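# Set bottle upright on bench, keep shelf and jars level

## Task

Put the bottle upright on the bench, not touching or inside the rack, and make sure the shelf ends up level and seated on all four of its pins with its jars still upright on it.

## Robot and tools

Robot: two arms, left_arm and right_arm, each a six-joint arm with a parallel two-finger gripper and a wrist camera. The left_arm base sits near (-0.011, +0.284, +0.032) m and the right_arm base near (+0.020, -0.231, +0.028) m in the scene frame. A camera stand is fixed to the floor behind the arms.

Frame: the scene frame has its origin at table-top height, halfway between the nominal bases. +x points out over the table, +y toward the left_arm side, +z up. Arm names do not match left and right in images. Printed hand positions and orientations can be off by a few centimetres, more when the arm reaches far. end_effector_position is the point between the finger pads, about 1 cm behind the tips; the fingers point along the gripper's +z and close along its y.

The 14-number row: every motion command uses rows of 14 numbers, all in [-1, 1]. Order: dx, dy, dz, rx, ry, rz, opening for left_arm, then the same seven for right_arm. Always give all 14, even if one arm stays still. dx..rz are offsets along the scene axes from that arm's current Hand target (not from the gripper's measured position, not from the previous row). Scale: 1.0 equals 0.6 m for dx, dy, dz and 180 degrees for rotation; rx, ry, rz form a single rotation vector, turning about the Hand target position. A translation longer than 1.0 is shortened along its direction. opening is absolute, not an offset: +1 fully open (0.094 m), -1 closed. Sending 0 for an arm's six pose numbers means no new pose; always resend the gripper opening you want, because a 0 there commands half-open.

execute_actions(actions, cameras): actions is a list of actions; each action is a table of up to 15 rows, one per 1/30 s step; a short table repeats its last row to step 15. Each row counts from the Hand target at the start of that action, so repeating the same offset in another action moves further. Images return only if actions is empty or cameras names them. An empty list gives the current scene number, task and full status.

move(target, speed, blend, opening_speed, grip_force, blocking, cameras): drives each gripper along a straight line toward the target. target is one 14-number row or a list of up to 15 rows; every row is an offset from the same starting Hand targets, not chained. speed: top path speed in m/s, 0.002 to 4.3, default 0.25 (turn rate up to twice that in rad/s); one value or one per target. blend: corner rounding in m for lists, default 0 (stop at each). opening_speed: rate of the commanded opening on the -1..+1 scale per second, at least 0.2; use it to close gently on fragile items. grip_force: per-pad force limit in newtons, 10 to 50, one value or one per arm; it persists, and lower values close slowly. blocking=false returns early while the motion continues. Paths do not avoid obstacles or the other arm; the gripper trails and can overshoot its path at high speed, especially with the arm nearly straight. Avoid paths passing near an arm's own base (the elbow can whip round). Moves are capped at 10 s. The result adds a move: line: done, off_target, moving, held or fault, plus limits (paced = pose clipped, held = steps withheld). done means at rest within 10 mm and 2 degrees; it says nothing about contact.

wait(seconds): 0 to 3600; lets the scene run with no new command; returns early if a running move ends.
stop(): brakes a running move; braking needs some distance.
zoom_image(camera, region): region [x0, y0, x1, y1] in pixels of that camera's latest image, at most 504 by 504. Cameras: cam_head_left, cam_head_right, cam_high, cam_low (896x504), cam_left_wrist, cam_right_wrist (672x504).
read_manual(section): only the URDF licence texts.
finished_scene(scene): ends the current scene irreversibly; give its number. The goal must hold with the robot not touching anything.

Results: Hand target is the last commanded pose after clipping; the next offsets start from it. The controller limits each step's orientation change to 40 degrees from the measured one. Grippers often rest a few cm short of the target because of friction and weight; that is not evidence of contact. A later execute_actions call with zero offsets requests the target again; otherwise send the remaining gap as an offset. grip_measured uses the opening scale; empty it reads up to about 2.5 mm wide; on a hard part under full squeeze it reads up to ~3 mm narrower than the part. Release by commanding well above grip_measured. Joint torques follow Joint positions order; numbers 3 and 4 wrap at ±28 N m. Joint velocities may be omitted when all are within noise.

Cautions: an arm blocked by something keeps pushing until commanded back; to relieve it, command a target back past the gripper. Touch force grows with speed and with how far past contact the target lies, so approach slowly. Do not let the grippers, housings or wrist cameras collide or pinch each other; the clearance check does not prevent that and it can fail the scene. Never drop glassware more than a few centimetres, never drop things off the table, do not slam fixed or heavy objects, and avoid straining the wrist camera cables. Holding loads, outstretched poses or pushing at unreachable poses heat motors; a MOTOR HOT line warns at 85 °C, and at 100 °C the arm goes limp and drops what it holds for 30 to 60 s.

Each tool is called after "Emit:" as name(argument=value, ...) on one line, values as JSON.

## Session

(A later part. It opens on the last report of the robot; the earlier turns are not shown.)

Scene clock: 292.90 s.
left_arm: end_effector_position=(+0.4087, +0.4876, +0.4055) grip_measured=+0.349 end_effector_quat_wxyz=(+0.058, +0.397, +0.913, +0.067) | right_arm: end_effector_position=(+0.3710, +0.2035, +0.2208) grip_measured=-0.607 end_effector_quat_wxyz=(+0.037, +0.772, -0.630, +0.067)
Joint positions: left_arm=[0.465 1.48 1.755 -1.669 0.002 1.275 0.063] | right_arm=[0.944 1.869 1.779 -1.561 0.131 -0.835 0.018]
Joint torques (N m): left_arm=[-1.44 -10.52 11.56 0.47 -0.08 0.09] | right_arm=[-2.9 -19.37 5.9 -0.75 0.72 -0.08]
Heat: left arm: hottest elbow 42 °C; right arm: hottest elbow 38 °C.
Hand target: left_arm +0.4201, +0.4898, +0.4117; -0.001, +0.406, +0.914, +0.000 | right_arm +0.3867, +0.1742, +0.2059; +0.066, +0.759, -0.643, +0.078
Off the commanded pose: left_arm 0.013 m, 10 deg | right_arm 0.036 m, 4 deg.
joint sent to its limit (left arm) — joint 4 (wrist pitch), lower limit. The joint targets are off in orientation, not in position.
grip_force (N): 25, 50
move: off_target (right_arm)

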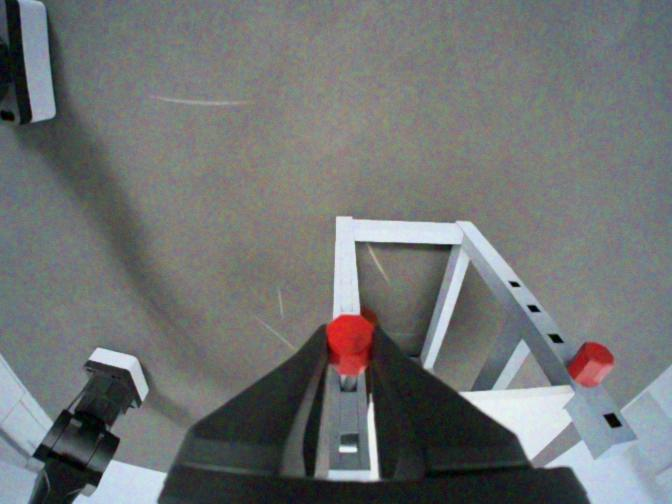

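Emit:
move(target=[[0,0,0,0,0,0,0.35,-0.002,0.025,0.03,0,0,0.005,-0.85],[0,0,0,0,0,0,0.35,0.0,0.02,0.045,0.01,0,-0.005,-0.85],[0,0,0,0,0,0,0.35,0.0,0.0,0.05,-0.01,0,0.005,-0.85],[0,0,0,0,0,0,0.35,0.0,-0.005,0.055,0.01,0,-0.005,-0.85],[0,0,0,0,0,0,0.35,0.0,-0.005,0.055,-0.01,0,0.005,-0.85],[0,0,0,0,0,0,0.35,0.0,-0.005,0.05,0,0,0,-0.85]], speed=0.07, blend=0.002, cameras=["cam_right_wrist"])

Emit:
zoom_image(camera="cam_right_wrist", region=[300, 320, 400, 410])

Scene clock: 296.17 s.
left_arm: end_effector_position=(+0.4087, +0.4876, +0.4055) grip_measured=+0.349 end_effector_quat_wxyz=(+0.058, +0.397, +0.913, +0.067) | right_arm: end_effector_position=(+0.3688, +0.1965, +0.2217) grip_measured=-0.607 end_effector_quat_wxyz=(+0.063, +0.772, -0.628, +0.069)
Joint positions: left_arm=[0.465 1.48 1.755 -1.669 0.002 1.275 0.063] | right_arm=[0.94 1.885 1.802 -1.619 0.132 -0.838 0.018]
Joint torques (N m): left_arm=[-1.49 -10.52 11.58 0.46 -0.09 0.09] | right_arm=[-3.02 -21.89 8.14 -0.88 0.77 -0.08]
Heat: left arm: hottest elbow 42 °C; right arm: hottest elbow 38 °C.
Hand target: left_arm +0.4201, +0.4898, +0.4117; -0.001, +0.406, +0.914, +0.000 | right_arm +0.3866, +0.1713, +0.2358; +0.066, +0.759, -0.643, +0.078
Off the commanded pose: left_arm 0.013 m, 10 deg | right_arm 0.034 m, 3 deg.
joint sent to its limit (left arm) — joint 4 (wrist pitch), lower limit. The joint targets are off in orientation, not in position.
grip_force (N): 25, 50
move: off_target (right_arm)

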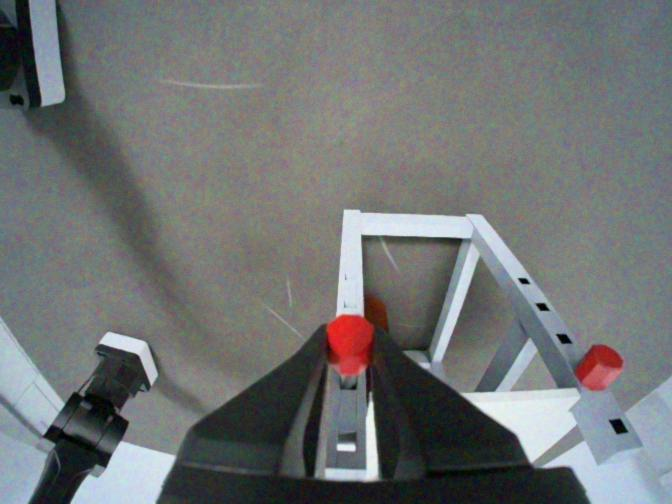

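Scaled by 5.040 from the camera's image (finer frame: 960x720).

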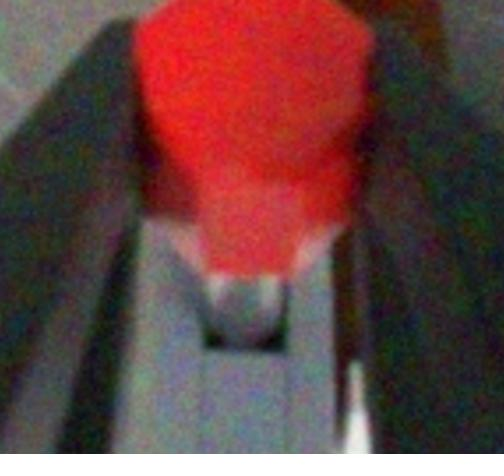

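Emit:
move(target=[[0,0,0,0,0,0,0.35,-0.006,0.022,0.01,0,0,0.005,-0.85],[0,0,0,0,0,0,0.35,-0.004,0.005,0.02,0.01,0,-0.005,-0.85],[0,0,0,0,0,0,0.35,-0.004,-0.002,0.02,-0.01,0,0.005,-0.85],[0,0,0,0,0,0,0.35,-0.002,-0.008,0.03,0.01,0,-0.005,-0.85],[0,0,0,0,0,0,0.35,-0.004,-0.012,0.02,-0.01,0,0.005,-0.85],[0,0,0,0,0,0,0.35,-0.003,-0.012,0.02,0,0,0,-0.85]], speed=0.07, blend=0.002, cameras=["cam_right_wrist"])

Emit:
zoom_image(camera="cam_right_wrist", region=[300, 320, 400, 410])

Scene clock: 299.00 s.
left_arm: end_effector_position=(+0.4087, +0.4876, +0.4055) grip_measured=+0.349 end_effector_quat_wxyz=(+0.058, +0.397, +0.913, +0.067) | right_arm: end_effector_position=(+0.3677, +0.1906, +0.2221) grip_measured=-0.607 end_effector_quat_wxyz=(+0.074, +0.771, -0.629, +0.068)
Joint positions: left_arm=[0.465 1.48 1.755 -1.669 0.002 1.275 0.063] | right_arm=[0.935 1.886 1.802 -1.641 0.131 -0.839 0.018]
Joint torques (N m): left_arm=[-1.49 -10.58 11.58 0.46 -0.08 0.09] | right_arm=[-2.96 -23.41 8.39 -1.02 0.88 -0.1]
Heat: left arm: hottest elbow 42 °C; right arm: hottest elbow 37 °C.
Hand target: left_arm +0.4201, +0.4898, +0.4117; -0.001, +0.406, +0.914, +0.000 | right_arm +0.3847, +0.1641, +0.2478; +0.067, +0.759, -0.643, +0.078
Off the commanded pose: left_arm 0.013 m, 10 deg | right_arm 0.041 m, 2 deg.
joint sent to its limit (left arm) — joint 4 (wrist pitch), lower limit. The joint targets are off in orientation, not in position.
grip_force (N): 25, 50
move: off_target (right_arm)

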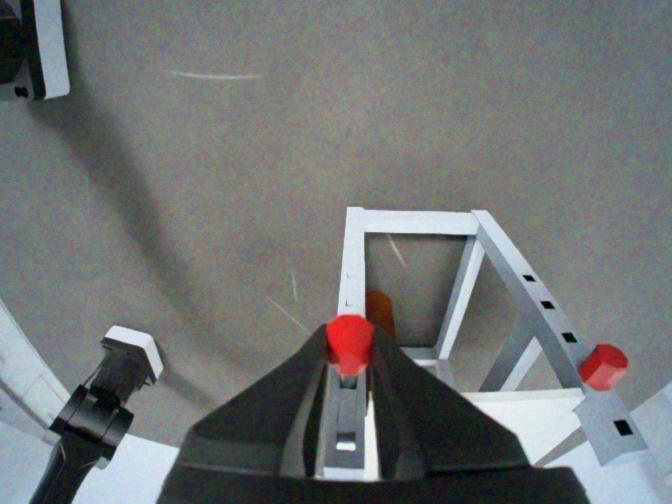

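Scaled by 5.040 from the camera's image (finer frame: 960x720).

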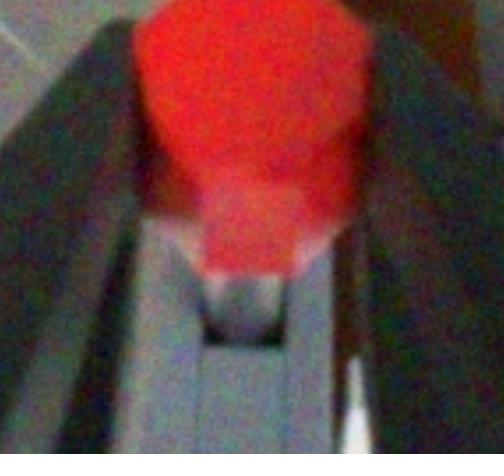

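Emit:
wait(seconds=0, cameras=["cam_high","cam_low","cam_head_right"])

Emit:
zoom_image(camera="cam_high", region=[370, 80, 520, 280])

Emit:
zoom_image(camera="cam_low", region=[370, 190, 500, 320])

Scene clock: 299.33 s.
left_arm: end_effector_position=(+0.4087, +0.4876, +0.4055) grip_measured=+0.349 end_effector_quat_wxyz=(+0.058, +0.397, +0.913, +0.067) | right_arm: end_effector_position=(+0.3676, +0.1907, +0.2221) grip_measured=-0.607 end_effector_quat_wxyz=(+0.074, +0.771, -0.629, +0.068)
Joint positions: left_arm=[0.465 1.48 1.755 -1.669 0.002 1.275 0.063] | right_arm=[0.935 1.886 1.802 -1.641 0.13 -0.839 0.018]
Joint torques (N m): left_arm=[-1.49 -10.46 11.56 0.47 -0.08 0.09] | right_arm=[-2.78 -22.83 8.2 -0.98 0.88 -0.13]
Heat: left arm: hottest elbow 42 °C; right arm: hottest elbow 37 °C.
Hand target: left_arm +0.4201, +0.4898, +0.4117; -0.001, +0.406, +0.914, +0.000 | right_arm +0.3847, +0.1641, +0.2479; +0.067, +0.759, -0.643, +0.078
Tool commands: left_gripper/opening=+0.35 right_gripper/opening=-0.85
Off the commanded pose: left_arm 0.013 m, 10 deg | right_arm 0.041 m, 2 deg.
grip_force (N): 25, 50
Images, in order (width x height): cam_head_right 896x504, cam_high 896x504, cam_low 896x504.

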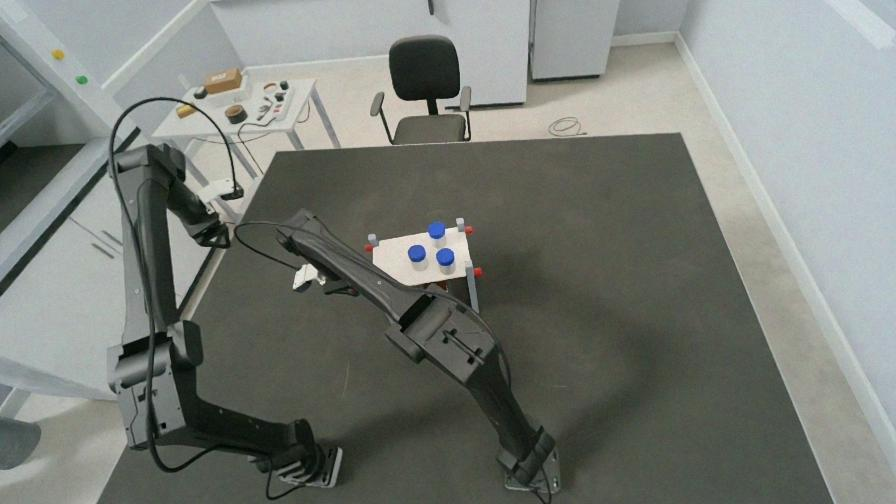

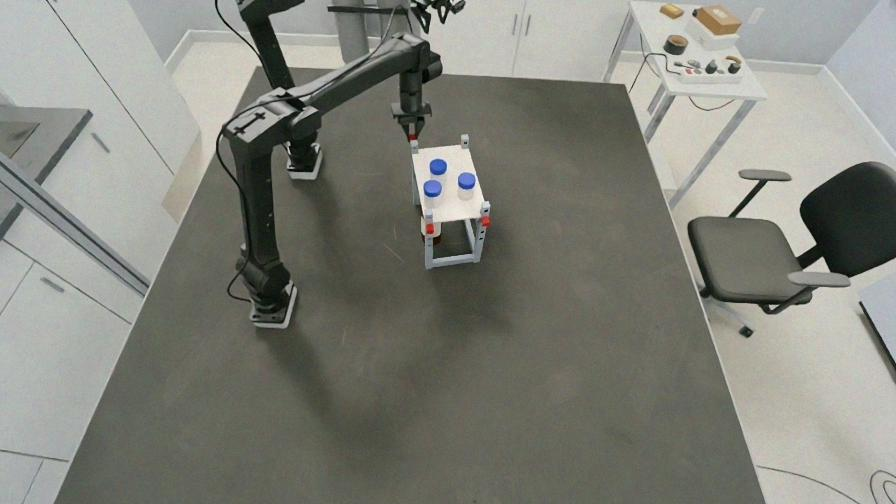

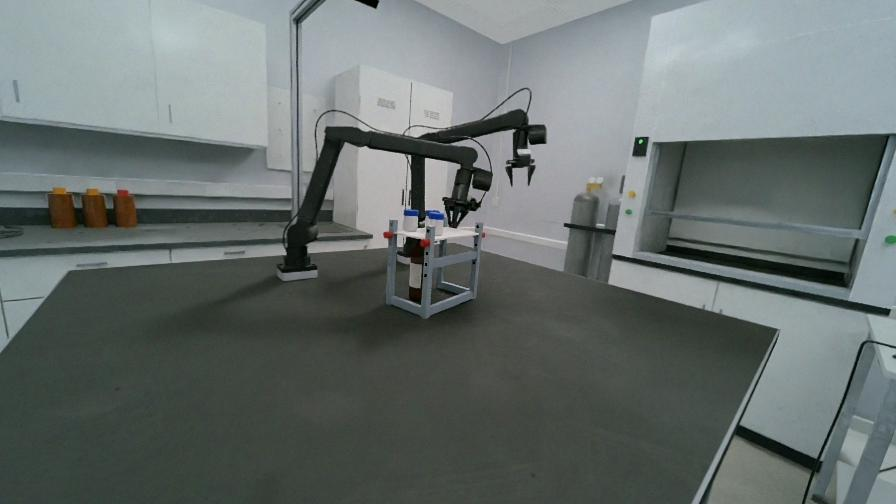

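Scaled by 2.520.

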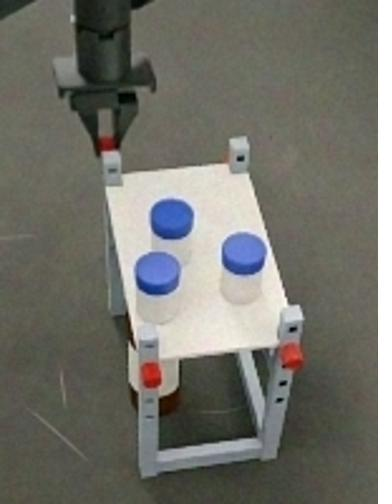

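Scaled by 3.877.

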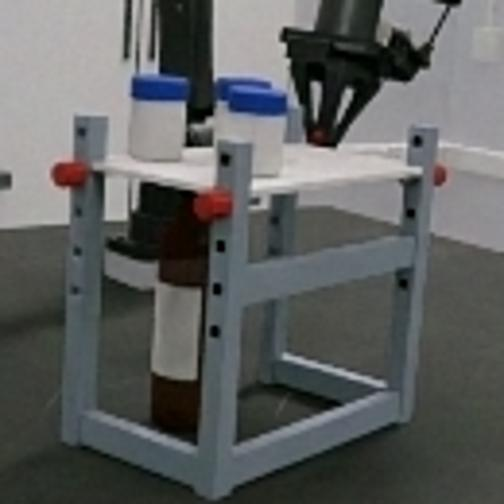

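Emit:
move(target=[[0,0,0,0,0,0,0.35,-0.018,0.05,-0.02,0,0,0,-0.85],[0,0,0,0,0,0,0.35,-0.016,0.048,-0.05,0.01,0,-0.006,-0.85],[0,0,0,0,0,0,0.35,-0.016,0.044,-0.06,-0.01,0,0.006,-0.85],[0,0,0,0,0,0,0.35,-0.016,0.044,-0.06,0.01,0,-0.006,-0.85],[0,0,0,0,0,0,0.35,-0.016,0.042,-0.06,0,0,0,-0.85]], speed=0.07, blend=0.002, cameras=["cam_right_wrist"])

Emit:
zoom_image(camera="cam_right_wrist", region=[300, 320, 400, 410])

Scene clock: 304.17 s.
left_arm: end_effector_position=(+0.4087, +0.4876, +0.4055) grip_measured=+0.349 end_effector_quat_wxyz=(+0.058, +0.397, +0.913, +0.067) | right_arm: end_effector_position=(+0.3695, +0.1930, +0.2198) grip_measured=-0.607 end_effector_quat_wxyz=(+0.059, +0.762, -0.641, +0.074)
Joint positions: left_arm=[0.465 1.48 1.755 -1.669 0.002 1.275 0.063] | right_arm=[0.938 1.876 1.783 -1.605 0.141 -0.808 0.018]
Joint torques (N m): left_arm=[-1.44 -10.52 11.56 0.47 -0.08 0.09] | right_arm=[0.67 -18.84 7.77 0.03 0.28 0]
Heat: left arm: hottest elbow 43 °C; right arm: hottest elbow 37 °C.
Hand target: left_arm +0.4201, +0.4898, +0.4117; -0.001, +0.406, +0.914, +0.000 | right_arm +0.3752, +0.1892, +0.2119; +0.066, +0.759, -0.643, +0.078
Off the commanded pose: left_arm 0.013 m, 10 deg | right_arm 0.010 m, 1 deg.
joint sent to its limit (left arm) — joint 4 (wrist pitch), lower limit. The joint targets are off in orientation, not in position.
grip_force (N): 25, 50
move: done

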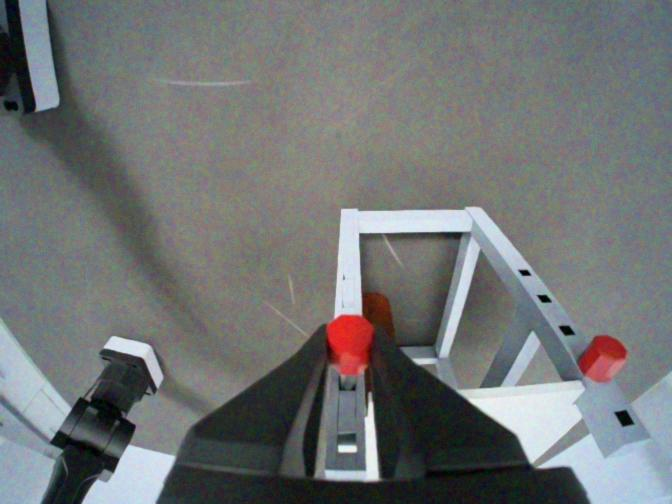

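Scaled by 5.040 from the camera's image (finer frame: 960x720).

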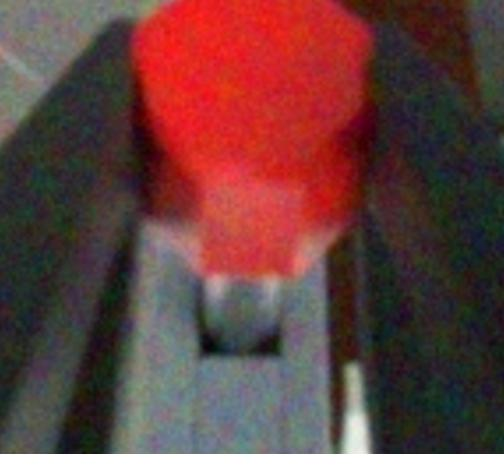

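Emit:
move(target=[[0,0,0,0,0,0,0.35,0.0,0.0,-0.01,0.01,0,0.006,-0.85],[0,0,0,0,0,0,0.35,0.001,-0.008,-0.015,-0.01,0,0.0,-0.85],[0,0,0,0,0,0,0.35,0.002,-0.012,-0.015,0.01,0,0.01,-0.85],[0,0,0,0,0,0,0.35,0.002,-0.014,-0.015,-0.01,0,0.0,-0.85],[0,0,0,0,0,0,0.35,0.002,-0.015,-0.015,0,0,0.006,-0.85]], speed=0.07, grip_force=[25,20], blend=0.002, cameras=["cam_right_wrist","cam_high"])

Emit:
zoom_image(camera="cam_right_wrist", region=[300, 320, 400, 410])

Emit:
zoom_image(camera="cam_high", region=[370, 80, 520, 280])

Scene clock: 307.17 s.
left_arm: end_effector_position=(+0.4087, +0.4876, +0.4055) grip_measured=+0.349 end_effector_quat_wxyz=(+0.058, +0.397, +0.913, +0.067) | right_arm: end_effector_position=(+0.3693, +0.1856, +0.2094) grip_measured=-0.590 end_effector_quat_wxyz=(+0.061, +0.768, -0.633, +0.081)
Joint positions: left_arm=[0.465 1.48 1.755 -1.669 0.002 1.275 0.063] | right_arm=[0.935 1.865 1.738 -1.574 0.156 -0.829 0.019]
Joint torques (N m): left_arm=[-1.55 -10.52 11.59 0.46 -0.08 0.09] | right_arm=[-1.2 -18.37 7.73 0.53 -0.11 -0.1]
Heat: left arm: hottest elbow 43 °C; right arm: hottest elbow 38 °C.
Hand target: left_arm +0.4201, +0.4898, +0.4117; -0.001, +0.406, +0.914, +0.000 | right_arm +0.3764, +0.1803, +0.2029; +0.066, +0.765, -0.636, +0.079
Off the commanded pose: left_arm 0.013 m, 10 deg | right_arm 0.011 m, 1 deg.
joint sent to its limit (left arm) — joint 4 (wrist pitch), lower limit. The joint targets are off in orientation, not in position.
grip_force (N): 25, 20
move: off_target (right_arm)
Images, in order (width x height): cam_high 896x504, cam_right_wrist 672x504.

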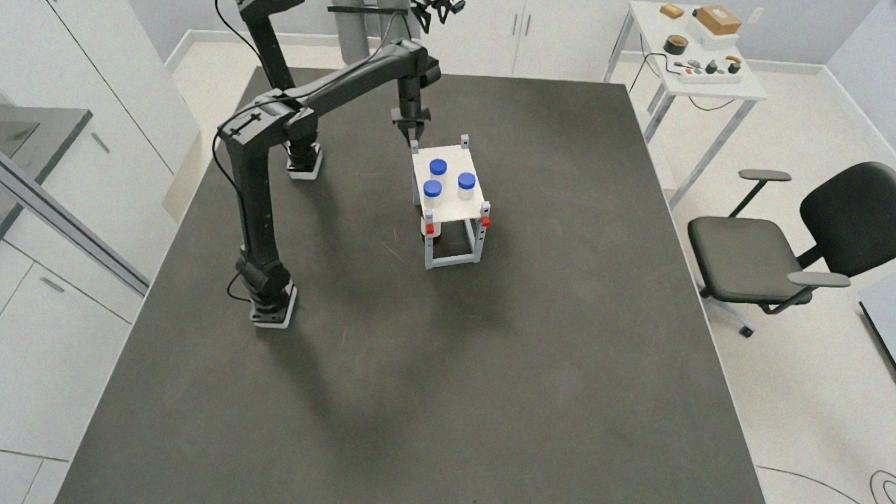

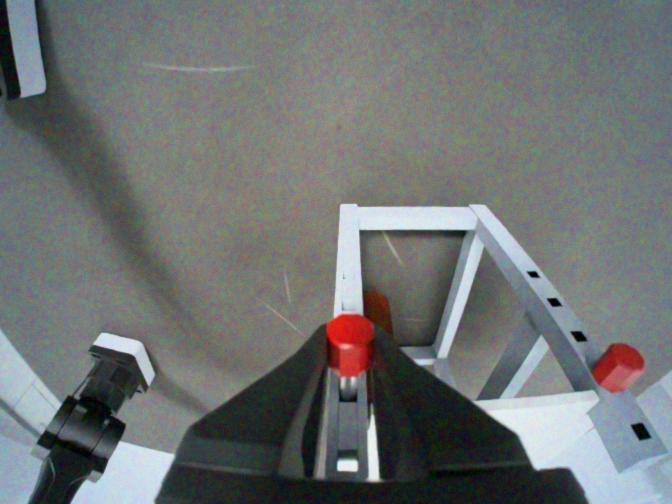

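Scaled by 5.040 from the camera's image (finer frame: 960x720).

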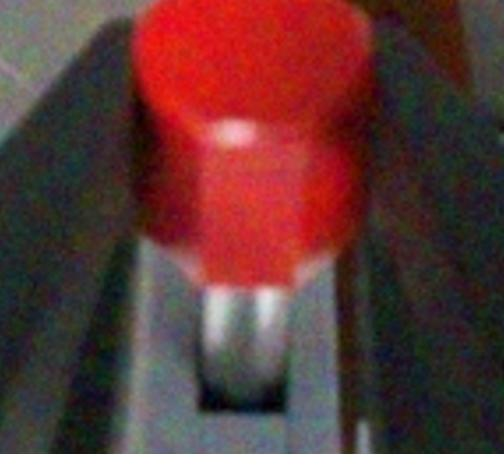

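Scaled by 2.520.

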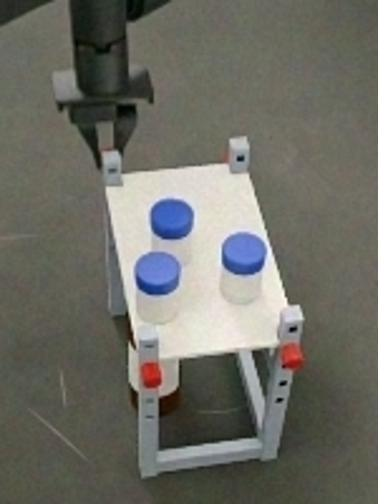

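Emit:
move(target=[[0,0,0,0,0,0,0.35,0.0,-0.004,0.01,0.01,0,0.006,-0.85],[0,0,0,0,0,0,0.35,0.001,-0.012,0.018,-0.01,0,-0.005,-0.85],[0,0,0,0,0,0,0.35,0.003,-0.018,0.025,0.01,0,0.006,-0.85],[0,0,0,0,0,0,0.35,0.003,-0.022,0.03,-0.01,0,-0.005,-0.85],[0,0,0,0,0,0,0.35,0.003,-0.024,0.025,0,0,0.002,-0.85]], speed=0.07, blend=0.002, cameras=["cam_right_wrist","cam_high"])

Emit:
zoom_image(camera="cam_right_wrist", region=[300, 320, 400, 410])

Emit:
zoom_image(camera="cam_high", region=[370, 80, 520, 280])

Scene clock: 309.97 s.
left_arm: end_effector_position=(+0.4087, +0.4876, +0.4055) grip_measured=+0.349 end_effector_quat_wxyz=(+0.058, +0.397, +0.913, +0.067) | right_arm: end_effector_position=(+0.3703, +0.1746, +0.2110) grip_measured=-0.590 end_effector_quat_wxyz=(+0.070, +0.770, -0.630, +0.076)
Joint positions: left_arm=[0.465 1.48 1.755 -1.669 0.002 1.275 0.063] | right_arm=[0.919 1.853 1.724 -1.586 0.148 -0.852 0.019]
Joint torques (N m): left_arm=[-1.49 -10.46 11.56 0.47 -0.08 0.09] | right_arm=[-0.91 -20.54 8.09 -0.01 0.32 -0.09]
Heat: left arm: hottest elbow 43 °C; right arm: hottest elbow 37 °C.
Hand target: left_arm +0.4201, +0.4898, +0.4117; -0.001, +0.406, +0.914, +0.000 | right_arm +0.3782, +0.1657, +0.2177; +0.066, +0.767, -0.633, +0.079
Off the commanded pose: left_arm 0.013 m, 10 deg | right_arm 0.014 m, 1 deg.
joint sent to its limit (left arm) — joint 4 (wrist pitch), lower limit. The joint targets are off in orientation, not in position.
grip_force (N): 25, 20
move: off_target (right_arm)
Images, in order (width x height): cam_high 896x504, cam_right_wrist 672x504.

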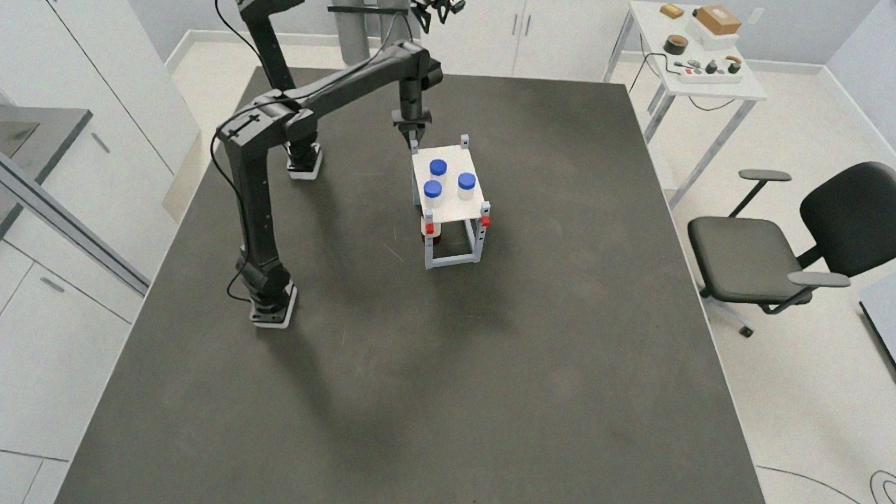

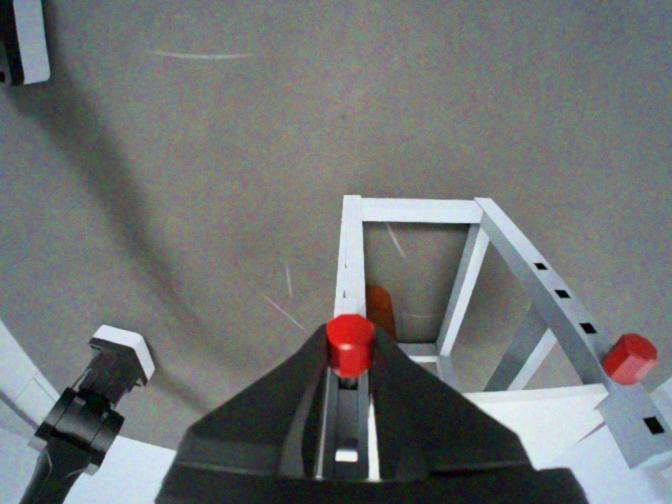

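Scaled by 5.040 from the camera's image (finer frame: 960x720).

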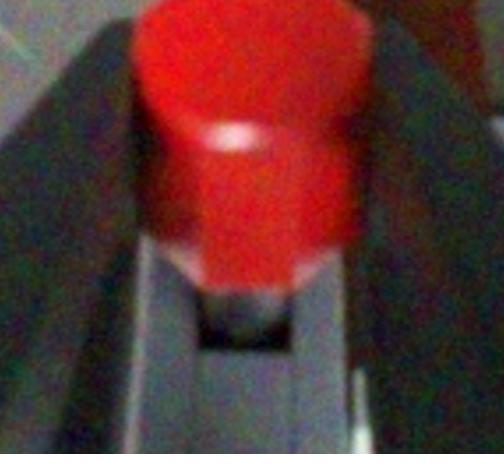

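Scaled by 2.520.

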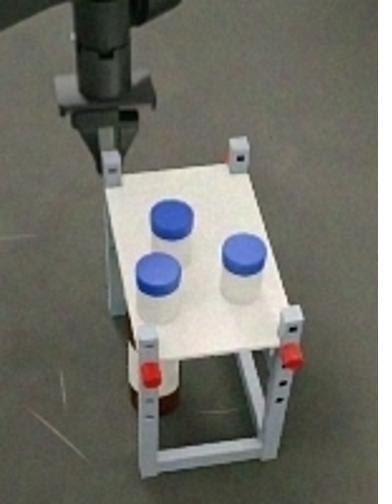

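Emit:
move(target=[[0,0,0,0,0,0,0.35,0.0,-0.004,0.0,0.01,0,0.006,-0.85],[0,0,0,0,0,0,0.35,0.001,-0.014,0.01,-0.01,0,-0.005,-0.85],[0,0,0,0,0,0,0.35,0.003,-0.022,0.01,0.01,0,0.006,-0.85],[0,0,0,0,0,0,0.35,0.004,-0.030,0.015,-0.01,0,-0.005,-0.85],[0,0,0,0,0,0,0.35,0.005,-0.036,0.01,0,0,0.002,-0.85]], speed=0.07, blend=0.002, cameras=["cam_right_wrist","cam_high"])

Emit:
zoom_image(camera="cam_right_wrist", region=[300, 320, 400, 410])

Emit:
zoom_image(camera="cam_high", region=[370, 80, 520, 280])

Scene clock: 312.70 s.
left_arm: end_effector_position=(+0.4087, +0.4876, +0.4055) grip_measured=+0.349 end_effector_quat_wxyz=(+0.058, +0.397, +0.913, +0.067) | right_arm: end_effector_position=(+0.3730, +0.1591, +0.2115) grip_measured=-0.589 end_effector_quat_wxyz=(+0.072, +0.773, -0.626, +0.074)
Joint positions: left_arm=[0.465 1.48 1.755 -1.669 0.002 1.275 0.063] | right_arm=[0.897 1.825 1.686 -1.575 0.149 -0.884 0.019]
Joint torques (N m): left_arm=[-1.49 -10.52 11.58 0.46 -0.08 0.09] | right_arm=[-1.67 -21.3 7.32 -0.25 0.4 -0.19]
Heat: left arm: hottest elbow 43 °C; right arm: hottest elbow 38 °C.
Hand target: left_arm +0.4201, +0.4898, +0.4117; -0.001, +0.406, +0.914, +0.000 | right_arm +0.3812, +0.1443, +0.2238; +0.065, +0.769, -0.631, +0.079
Off the commanded pose: left_arm 0.013 m, 10 deg | right_arm 0.021 m, 1 deg.
joint sent to its limit (left arm) — joint 4 (wrist pitch), lower limit. The joint targets are off in orientation, not in position.
grip_force (N): 25, 20
move: off_target (right_arm)
Images, in order (width x height): cam_high 896x504, cam_right_wrist 672x504.

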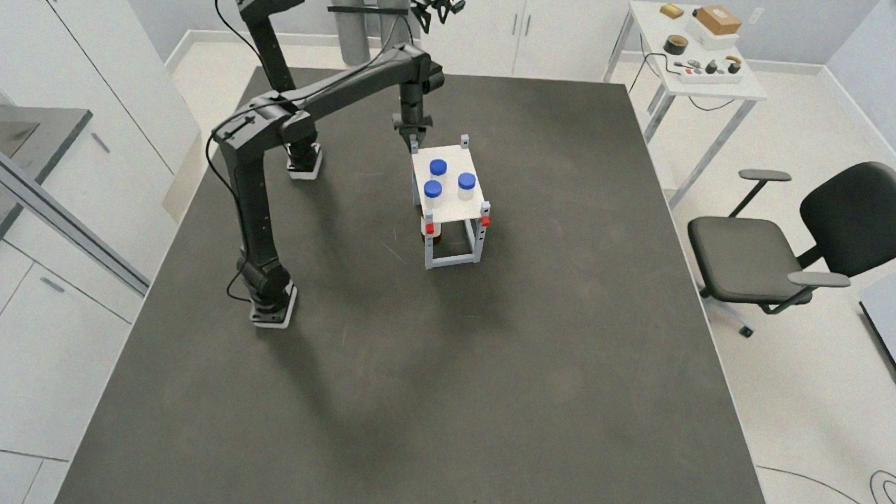

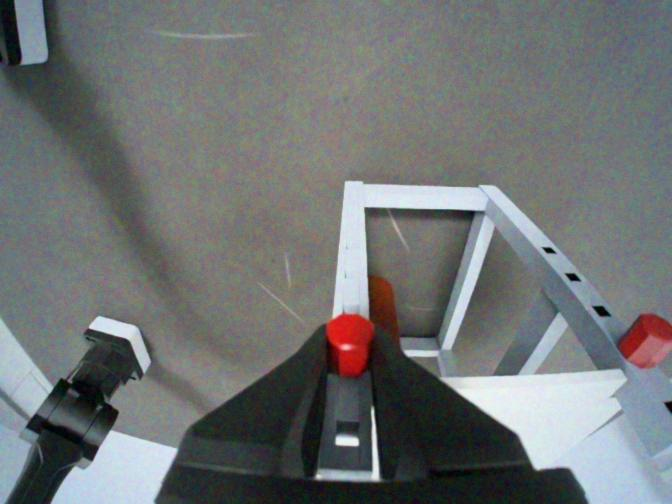

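Scaled by 5.040 from the camera's image (finer frame: 960x720).

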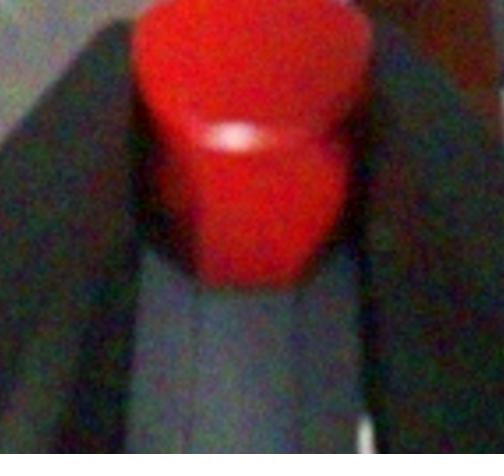

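Scaled by 2.520.

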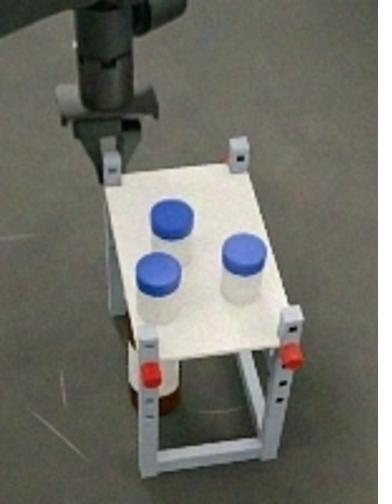

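Emit:
move(target=[[0,0,0,0,0,0,0.35,0.0,-0.004,0.0,0.01,0,0.006,-0.85],[0,0,0,0,0,0,0.35,0.001,-0.012,0.005,-0.01,0,-0.005,-0.85],[0,0,0,0,0,0,0.35,0.002,-0.018,0.00,0.01,0,0.006,-0.85],[0,0,0,0,0,0,0.35,0.003,-0.020,0.00,0,0,0.002,-0.85]], speed=0.07, blend=0.002, cameras=["cam_right_wrist","cam_high","cam_head_left"])

Emit:
zoom_image(camera="cam_high", region=[390, 110, 450, 180])

Emit:
zoom_image(camera="cam_right_wrist", region=[300, 300, 400, 410])

Scene clock: 315.03 s.
left_arm: end_effector_position=(+0.4087, +0.4876, +0.4055) grip_measured=+0.349 end_effector_quat_wxyz=(+0.058, +0.397, +0.913, +0.067) | right_arm: end_effector_position=(+0.3730, +0.1582, +0.2117) grip_measured=-0.589 end_effector_quat_wxyz=(+0.053, +0.781, -0.618, +0.068)
Joint positions: left_arm=[0.465 1.48 1.755 -1.669 0.002 1.275 0.063] | right_arm=[0.892 1.797 1.651 -1.528 0.138 -0.916 0.019]
Joint torques (N m): left_arm=[-1.55 -10.52 11.56 0.46 -0.09 0.09] | right_arm=[-2.61 -19.72 7.86 -1.39 0.91 -0.08]
Heat: left arm: hottest elbow 43 °C; right arm: hottest elbow 38 °C.
Hand target: left_arm +0.4201, +0.4898, +0.4117; -0.001, +0.406, +0.914, +0.000 | right_arm +0.3830, +0.1322, +0.2239; +0.065, +0.771, -0.629, +0.079
Off the commanded pose: left_arm 0.013 m, 10 deg | right_arm 0.030 m, 3 deg.
joint sent to its limit (left arm) — joint 4 (wrist pitch), lower limit. The joint targets are off in orientation, not in position.
grip_force (N): 25, 20
move: off_target (right_arm)
Images, in order (width x height): cam_head_left 896x504, cam_high 896x504, cam_right_wrist 672x504.

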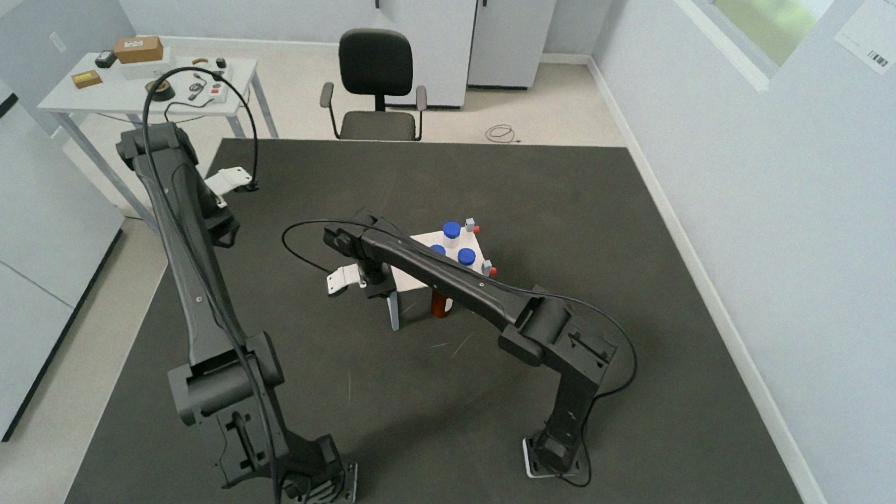

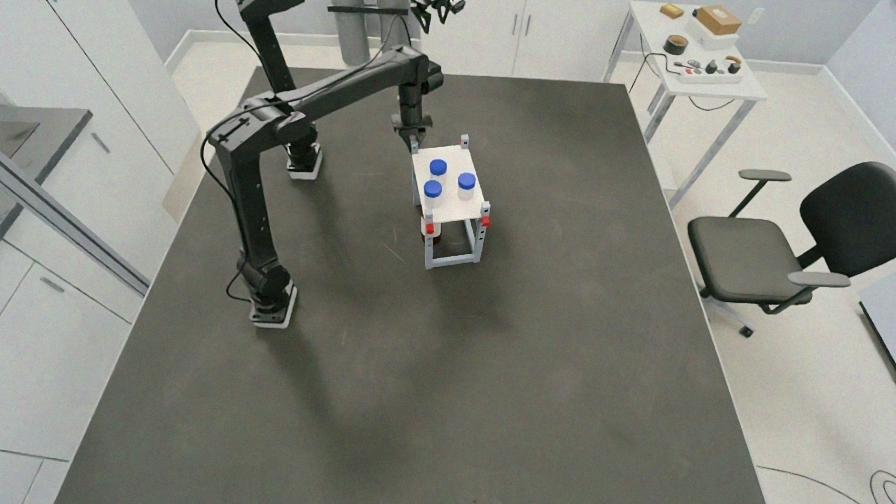

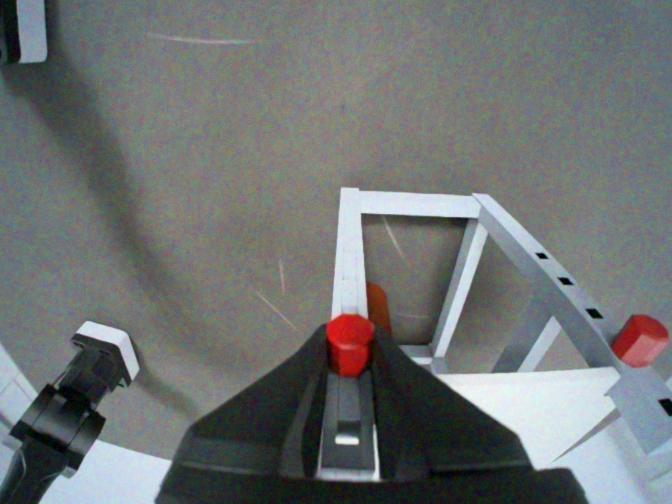

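Scaled by 7.200.

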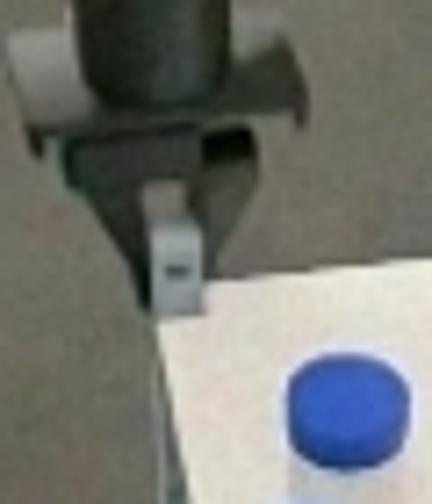

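Scaled by 4.582 from the camera's image (finer frame: 960x720).

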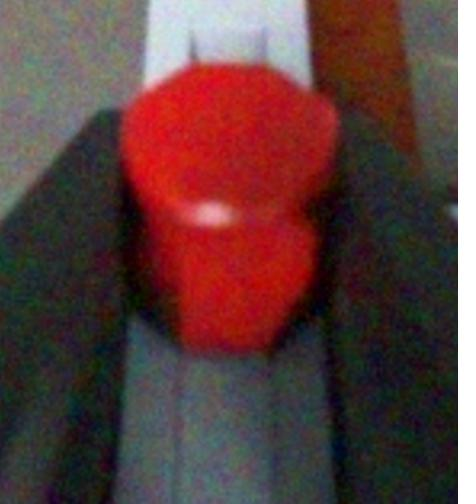

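Emit:
move(target=[[0,0,0,0,0,0,0.35,-0.016,0.040,-0.018,0,0,0,-0.85],[0,0,0,0,0,0,0.35,-0.016,0.040,-0.018,0,0,0,-0.3]], speed=0.1, grip_force=[25,50])

Emit:
move(target=[[0,0,0,0,0,0,0.35,-0.012,0.11,0.005,0,0,0,-0.3]], speed=0.12, cameras=["cam_right_wrist","cam_high","cam_low"])

Emit:
zoom_image(camera="cam_right_wrist", region=[280, 280, 420, 480])

Emit:
zoom_image(camera="cam_high", region=[390, 110, 500, 260])

Scene clock: 317.13 s.
left_arm: end_effector_position=(+0.4087, +0.4876, +0.4055) grip_measured=+0.349 end_effector_quat_wxyz=(+0.058, +0.397, +0.913, +0.067) | right_arm: end_effector_position=(+0.3680, +0.1566, +0.2119) grip_measured=-0.303 end_effector_quat_wxyz=(+0.062, +0.778, -0.621, +0.075)
Joint positions: left_arm=[0.465 1.48 1.755 -1.669 0.002 1.275 0.063] | right_arm=[0.902 1.798 1.651 -1.547 0.15 -0.895 0.033]
Joint torques (N m): left_arm=[-1.49 -10.46 11.56 0.46 -0.08 0.09] | right_arm=[0.09 -17.44 9.4 -0.42 0.28 0.08]
Heat: left arm: hottest elbow 43 °C; right arm: hottest elbow 37 °C.
Hand target: left_arm +0.4201, +0.4898, +0.4117; -0.001, +0.406, +0.914, +0.000 | right_arm +0.3734, +0.1562, +0.2131; +0.065, +0.771, -0.628, +0.079
Off the commanded pose: left_arm 0.013 m, 10 deg | right_arm 0.006 m, 1 deg.
joint sent to its limit (left arm) — joint 4 (wrist pitch), lower limit. The joint targets are off in orientation, not in position.
grip_force (N): 25, 50
move: done

Scene clock: 318.43 s.
left_arm: end_effector_position=(+0.4087, +0.4876, +0.4055) grip_measured=+0.349 end_effector_quat_wxyz=(+0.058, +0.397, +0.913, +0.067) | right_arm: end_effector_position=(+0.3584, +0.2099, +0.2065) grip_measured=-0.302 end_effector_quat_wxyz=(+0.080, +0.774, -0.623, +0.080)
Joint positions: left_arm=[0.465 1.48 1.755 -1.669 0.002 1.275 0.063] | right_arm=[0.975 1.928 1.821 -1.635 0.149 -0.812 0.033]
Joint torques (N m): left_arm=[-1.44 -10.52 11.58 0.49 -0.08 0.09] | right_arm=[0.73 -18.78 12.33 -0.21 -0.08 0.11]
Heat: left arm: hottest elbow 43 °C; right arm: hottest elbow 38 °C.
Hand target: left_arm +0.4201, +0.4898, +0.4117; -0.001, +0.406, +0.914, +0.000 | right_arm +0.3662, +0.2222, +0.2160; +0.065, +0.771, -0.628, +0.079
Off the commanded pose: left_arm 0.013 m, 10 deg | right_arm 0.017 m, 2 deg.
joint sent to its limit (left arm) — joint 4 (wrist pitch), lower limit. The joint targets are off in orientation, not in position.
grip_force (N): 25, 50
move: off_target (right_arm)
Images, in order (width x height): cam_high 896x504, cam_low 896x504, cam_right_wrist 672x504.

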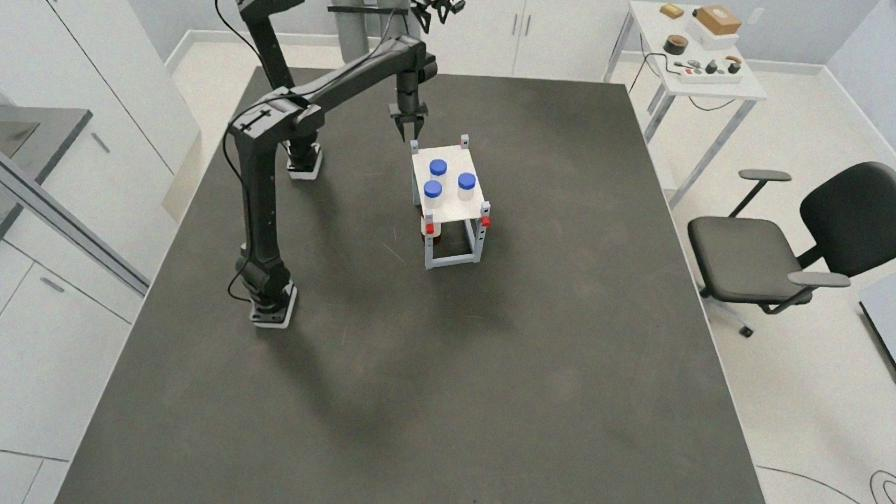

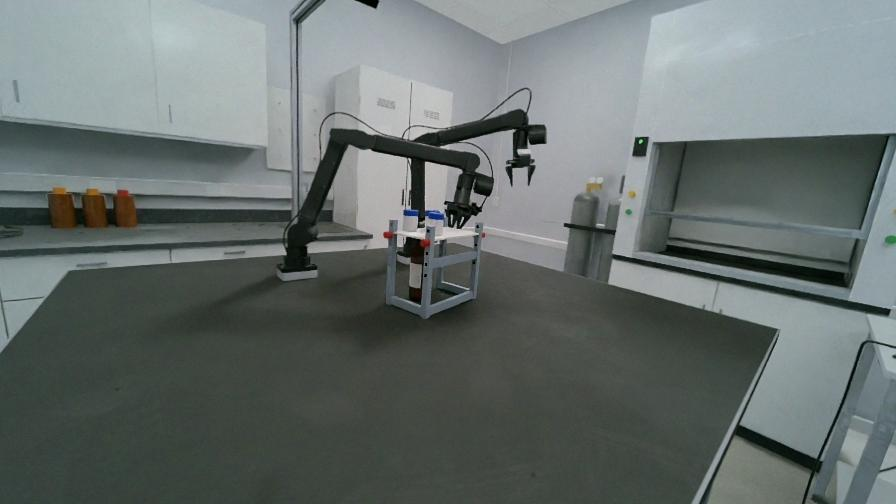

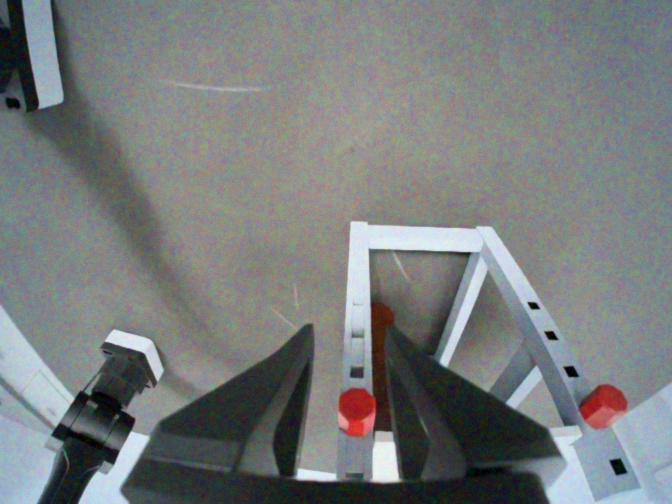

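Scaled by 2.520 from the camera's image (finer frame: 960x720).

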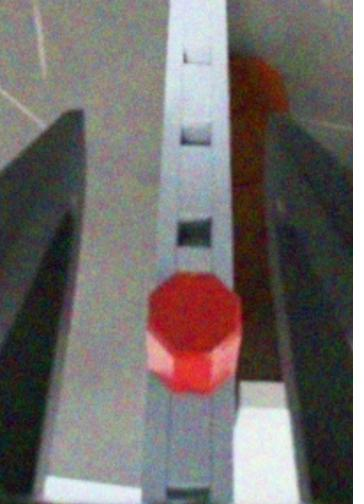

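Scaled by 3.360.

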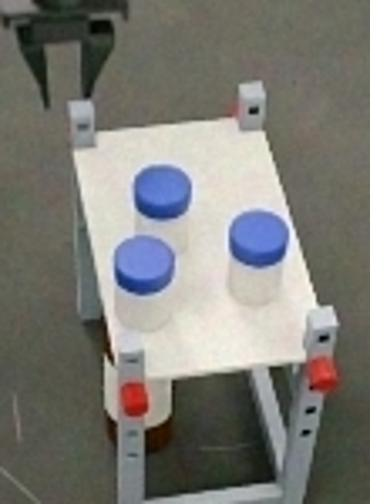

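Emit:
move(target=[[0,0,0,0,0,0,0.35,-0.044,0.03,0.27,0,0,0,-0.3],[0,0,0,0,0,0,0.35,-0.144,-0.37,0.34,0,0,0,-0.3],[-0.233,-0.266,-0.053,0,0,0,0.7,-0.11,-0.87,0.307,0,0,0,-0.3],[-0.333,-0.55,-0.2195,-0.264,-0.432,0.143,0.7,-0.11,-0.87,0.307,0,0,0,-0.3],[-0.325,-0.725,-0.47,-0.264,-0.432,0.143,0.7,-0.11,-0.87,0.307,0,0,0,-0.3]], speed=[0.2,0.35,0.35,0.4,0.2], blend=[0.03,0.04,0.04,0.03,0], cameras=["cam_left_wrist","cam_head_right","cam_high"])

Scene clock: 328.20 s.
left_arm: end_effector_position=(+0.2160, +0.1470, +0.2321) grip_measured=+0.699 end_effector_quat_wxyz=(+0.666, +0.140, +0.724, -0.109) | right_arm: end_effector_position=(+0.2997, -0.2975, +0.3903) grip_measured=-0.302 end_effector_quat_wxyz=(+0.029, +0.771, -0.622, +0.131)
Joint positions: left_arm=[-0.861 0.021 0.065 -0.145 -0.517 -0.022 0.08] | right_arm=[-0.105 1.002 1.311 -1.687 0.189 -1.92 0.033]
Joint torques (N m): left_arm=[-0.21 1.61 11.67 1.85 -0.09 0.03] | right_arm=[-0.09 -5.25 10 0.24 0.01 -0.11]
Heat: left arm: hottest elbow 43 °C; right arm: hottest elbow 39 °C.
Hand target: left_arm +0.2157, +0.1495, +0.2497; +0.676, +0.131, +0.716, -0.115 (not the last commanded pose) | right_arm +0.3003, -0.3000, +0.3993; +0.027, +0.772, -0.620, +0.138 (not the last commanded pose)
Off the commanded pose: left_arm 0.138 m, 7 deg | right_arm 0.010 m, 7 deg.
joint at its limit (right arm) — joint 4 (wrist pitch), lower limit.
grip_force (N): 25, 50
move: held (left_arm; a check stopped the path), off_target (right_arm); path passed 4 of 5 targets; blend cut to 0 m at target 3; target 3's new opening was sent with left_arm's hand 0.005 m and 10 deg from that target; limits=held
pose unreachable (left arm): on one or more control steps of this call, first in action 0 (counted from 0), this arm could not follow its commanded pose, so it was not sent that pose on those steps. It may still have moved: this result reports where it is.
cause: moving toward the commanded pose would bring two parts of the arm too close to each other (its shoulder (the part past joint 1) and its forearm (the part past joint 3), with joints 2 (shoulder) and 3 (elbow) between them, 31 mm apart when it was first held).
Images, in order (width x height): cam_head_right 896x504, cam_high 896x504, cam_left_wrist 672x504.

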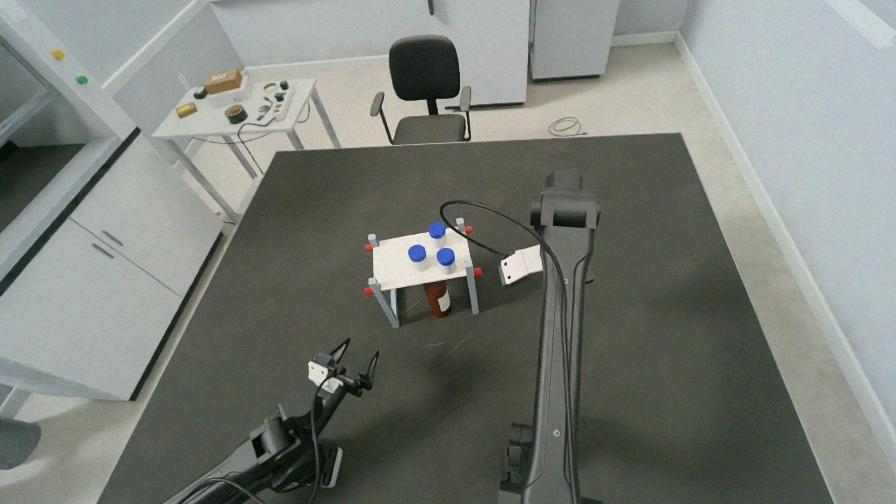

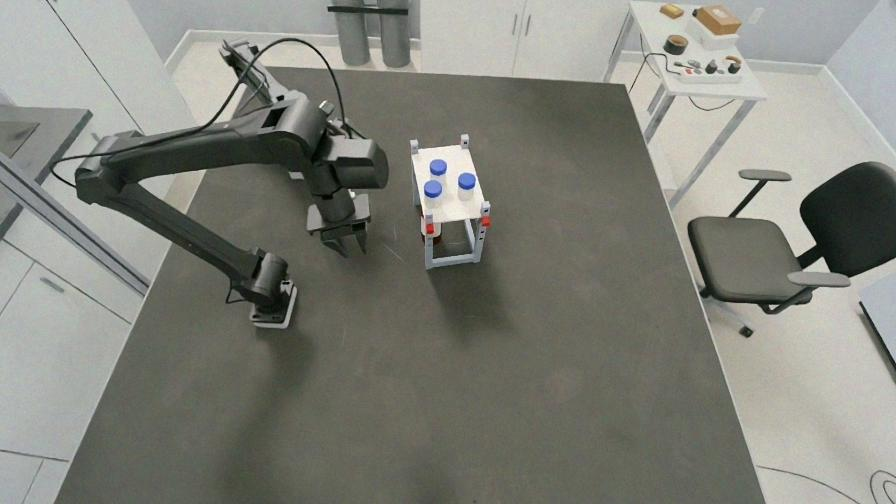

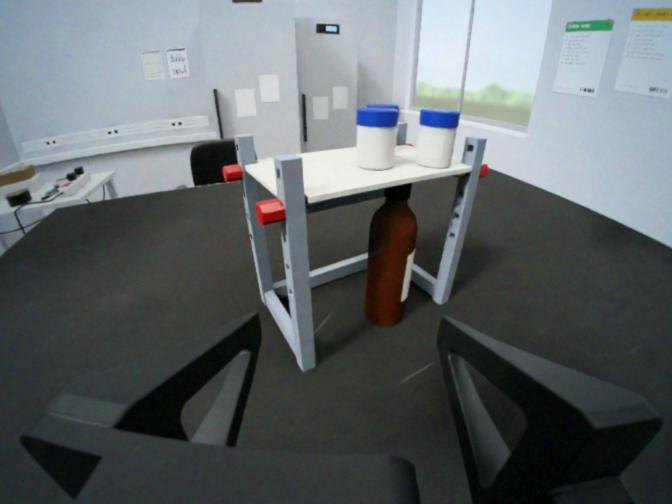

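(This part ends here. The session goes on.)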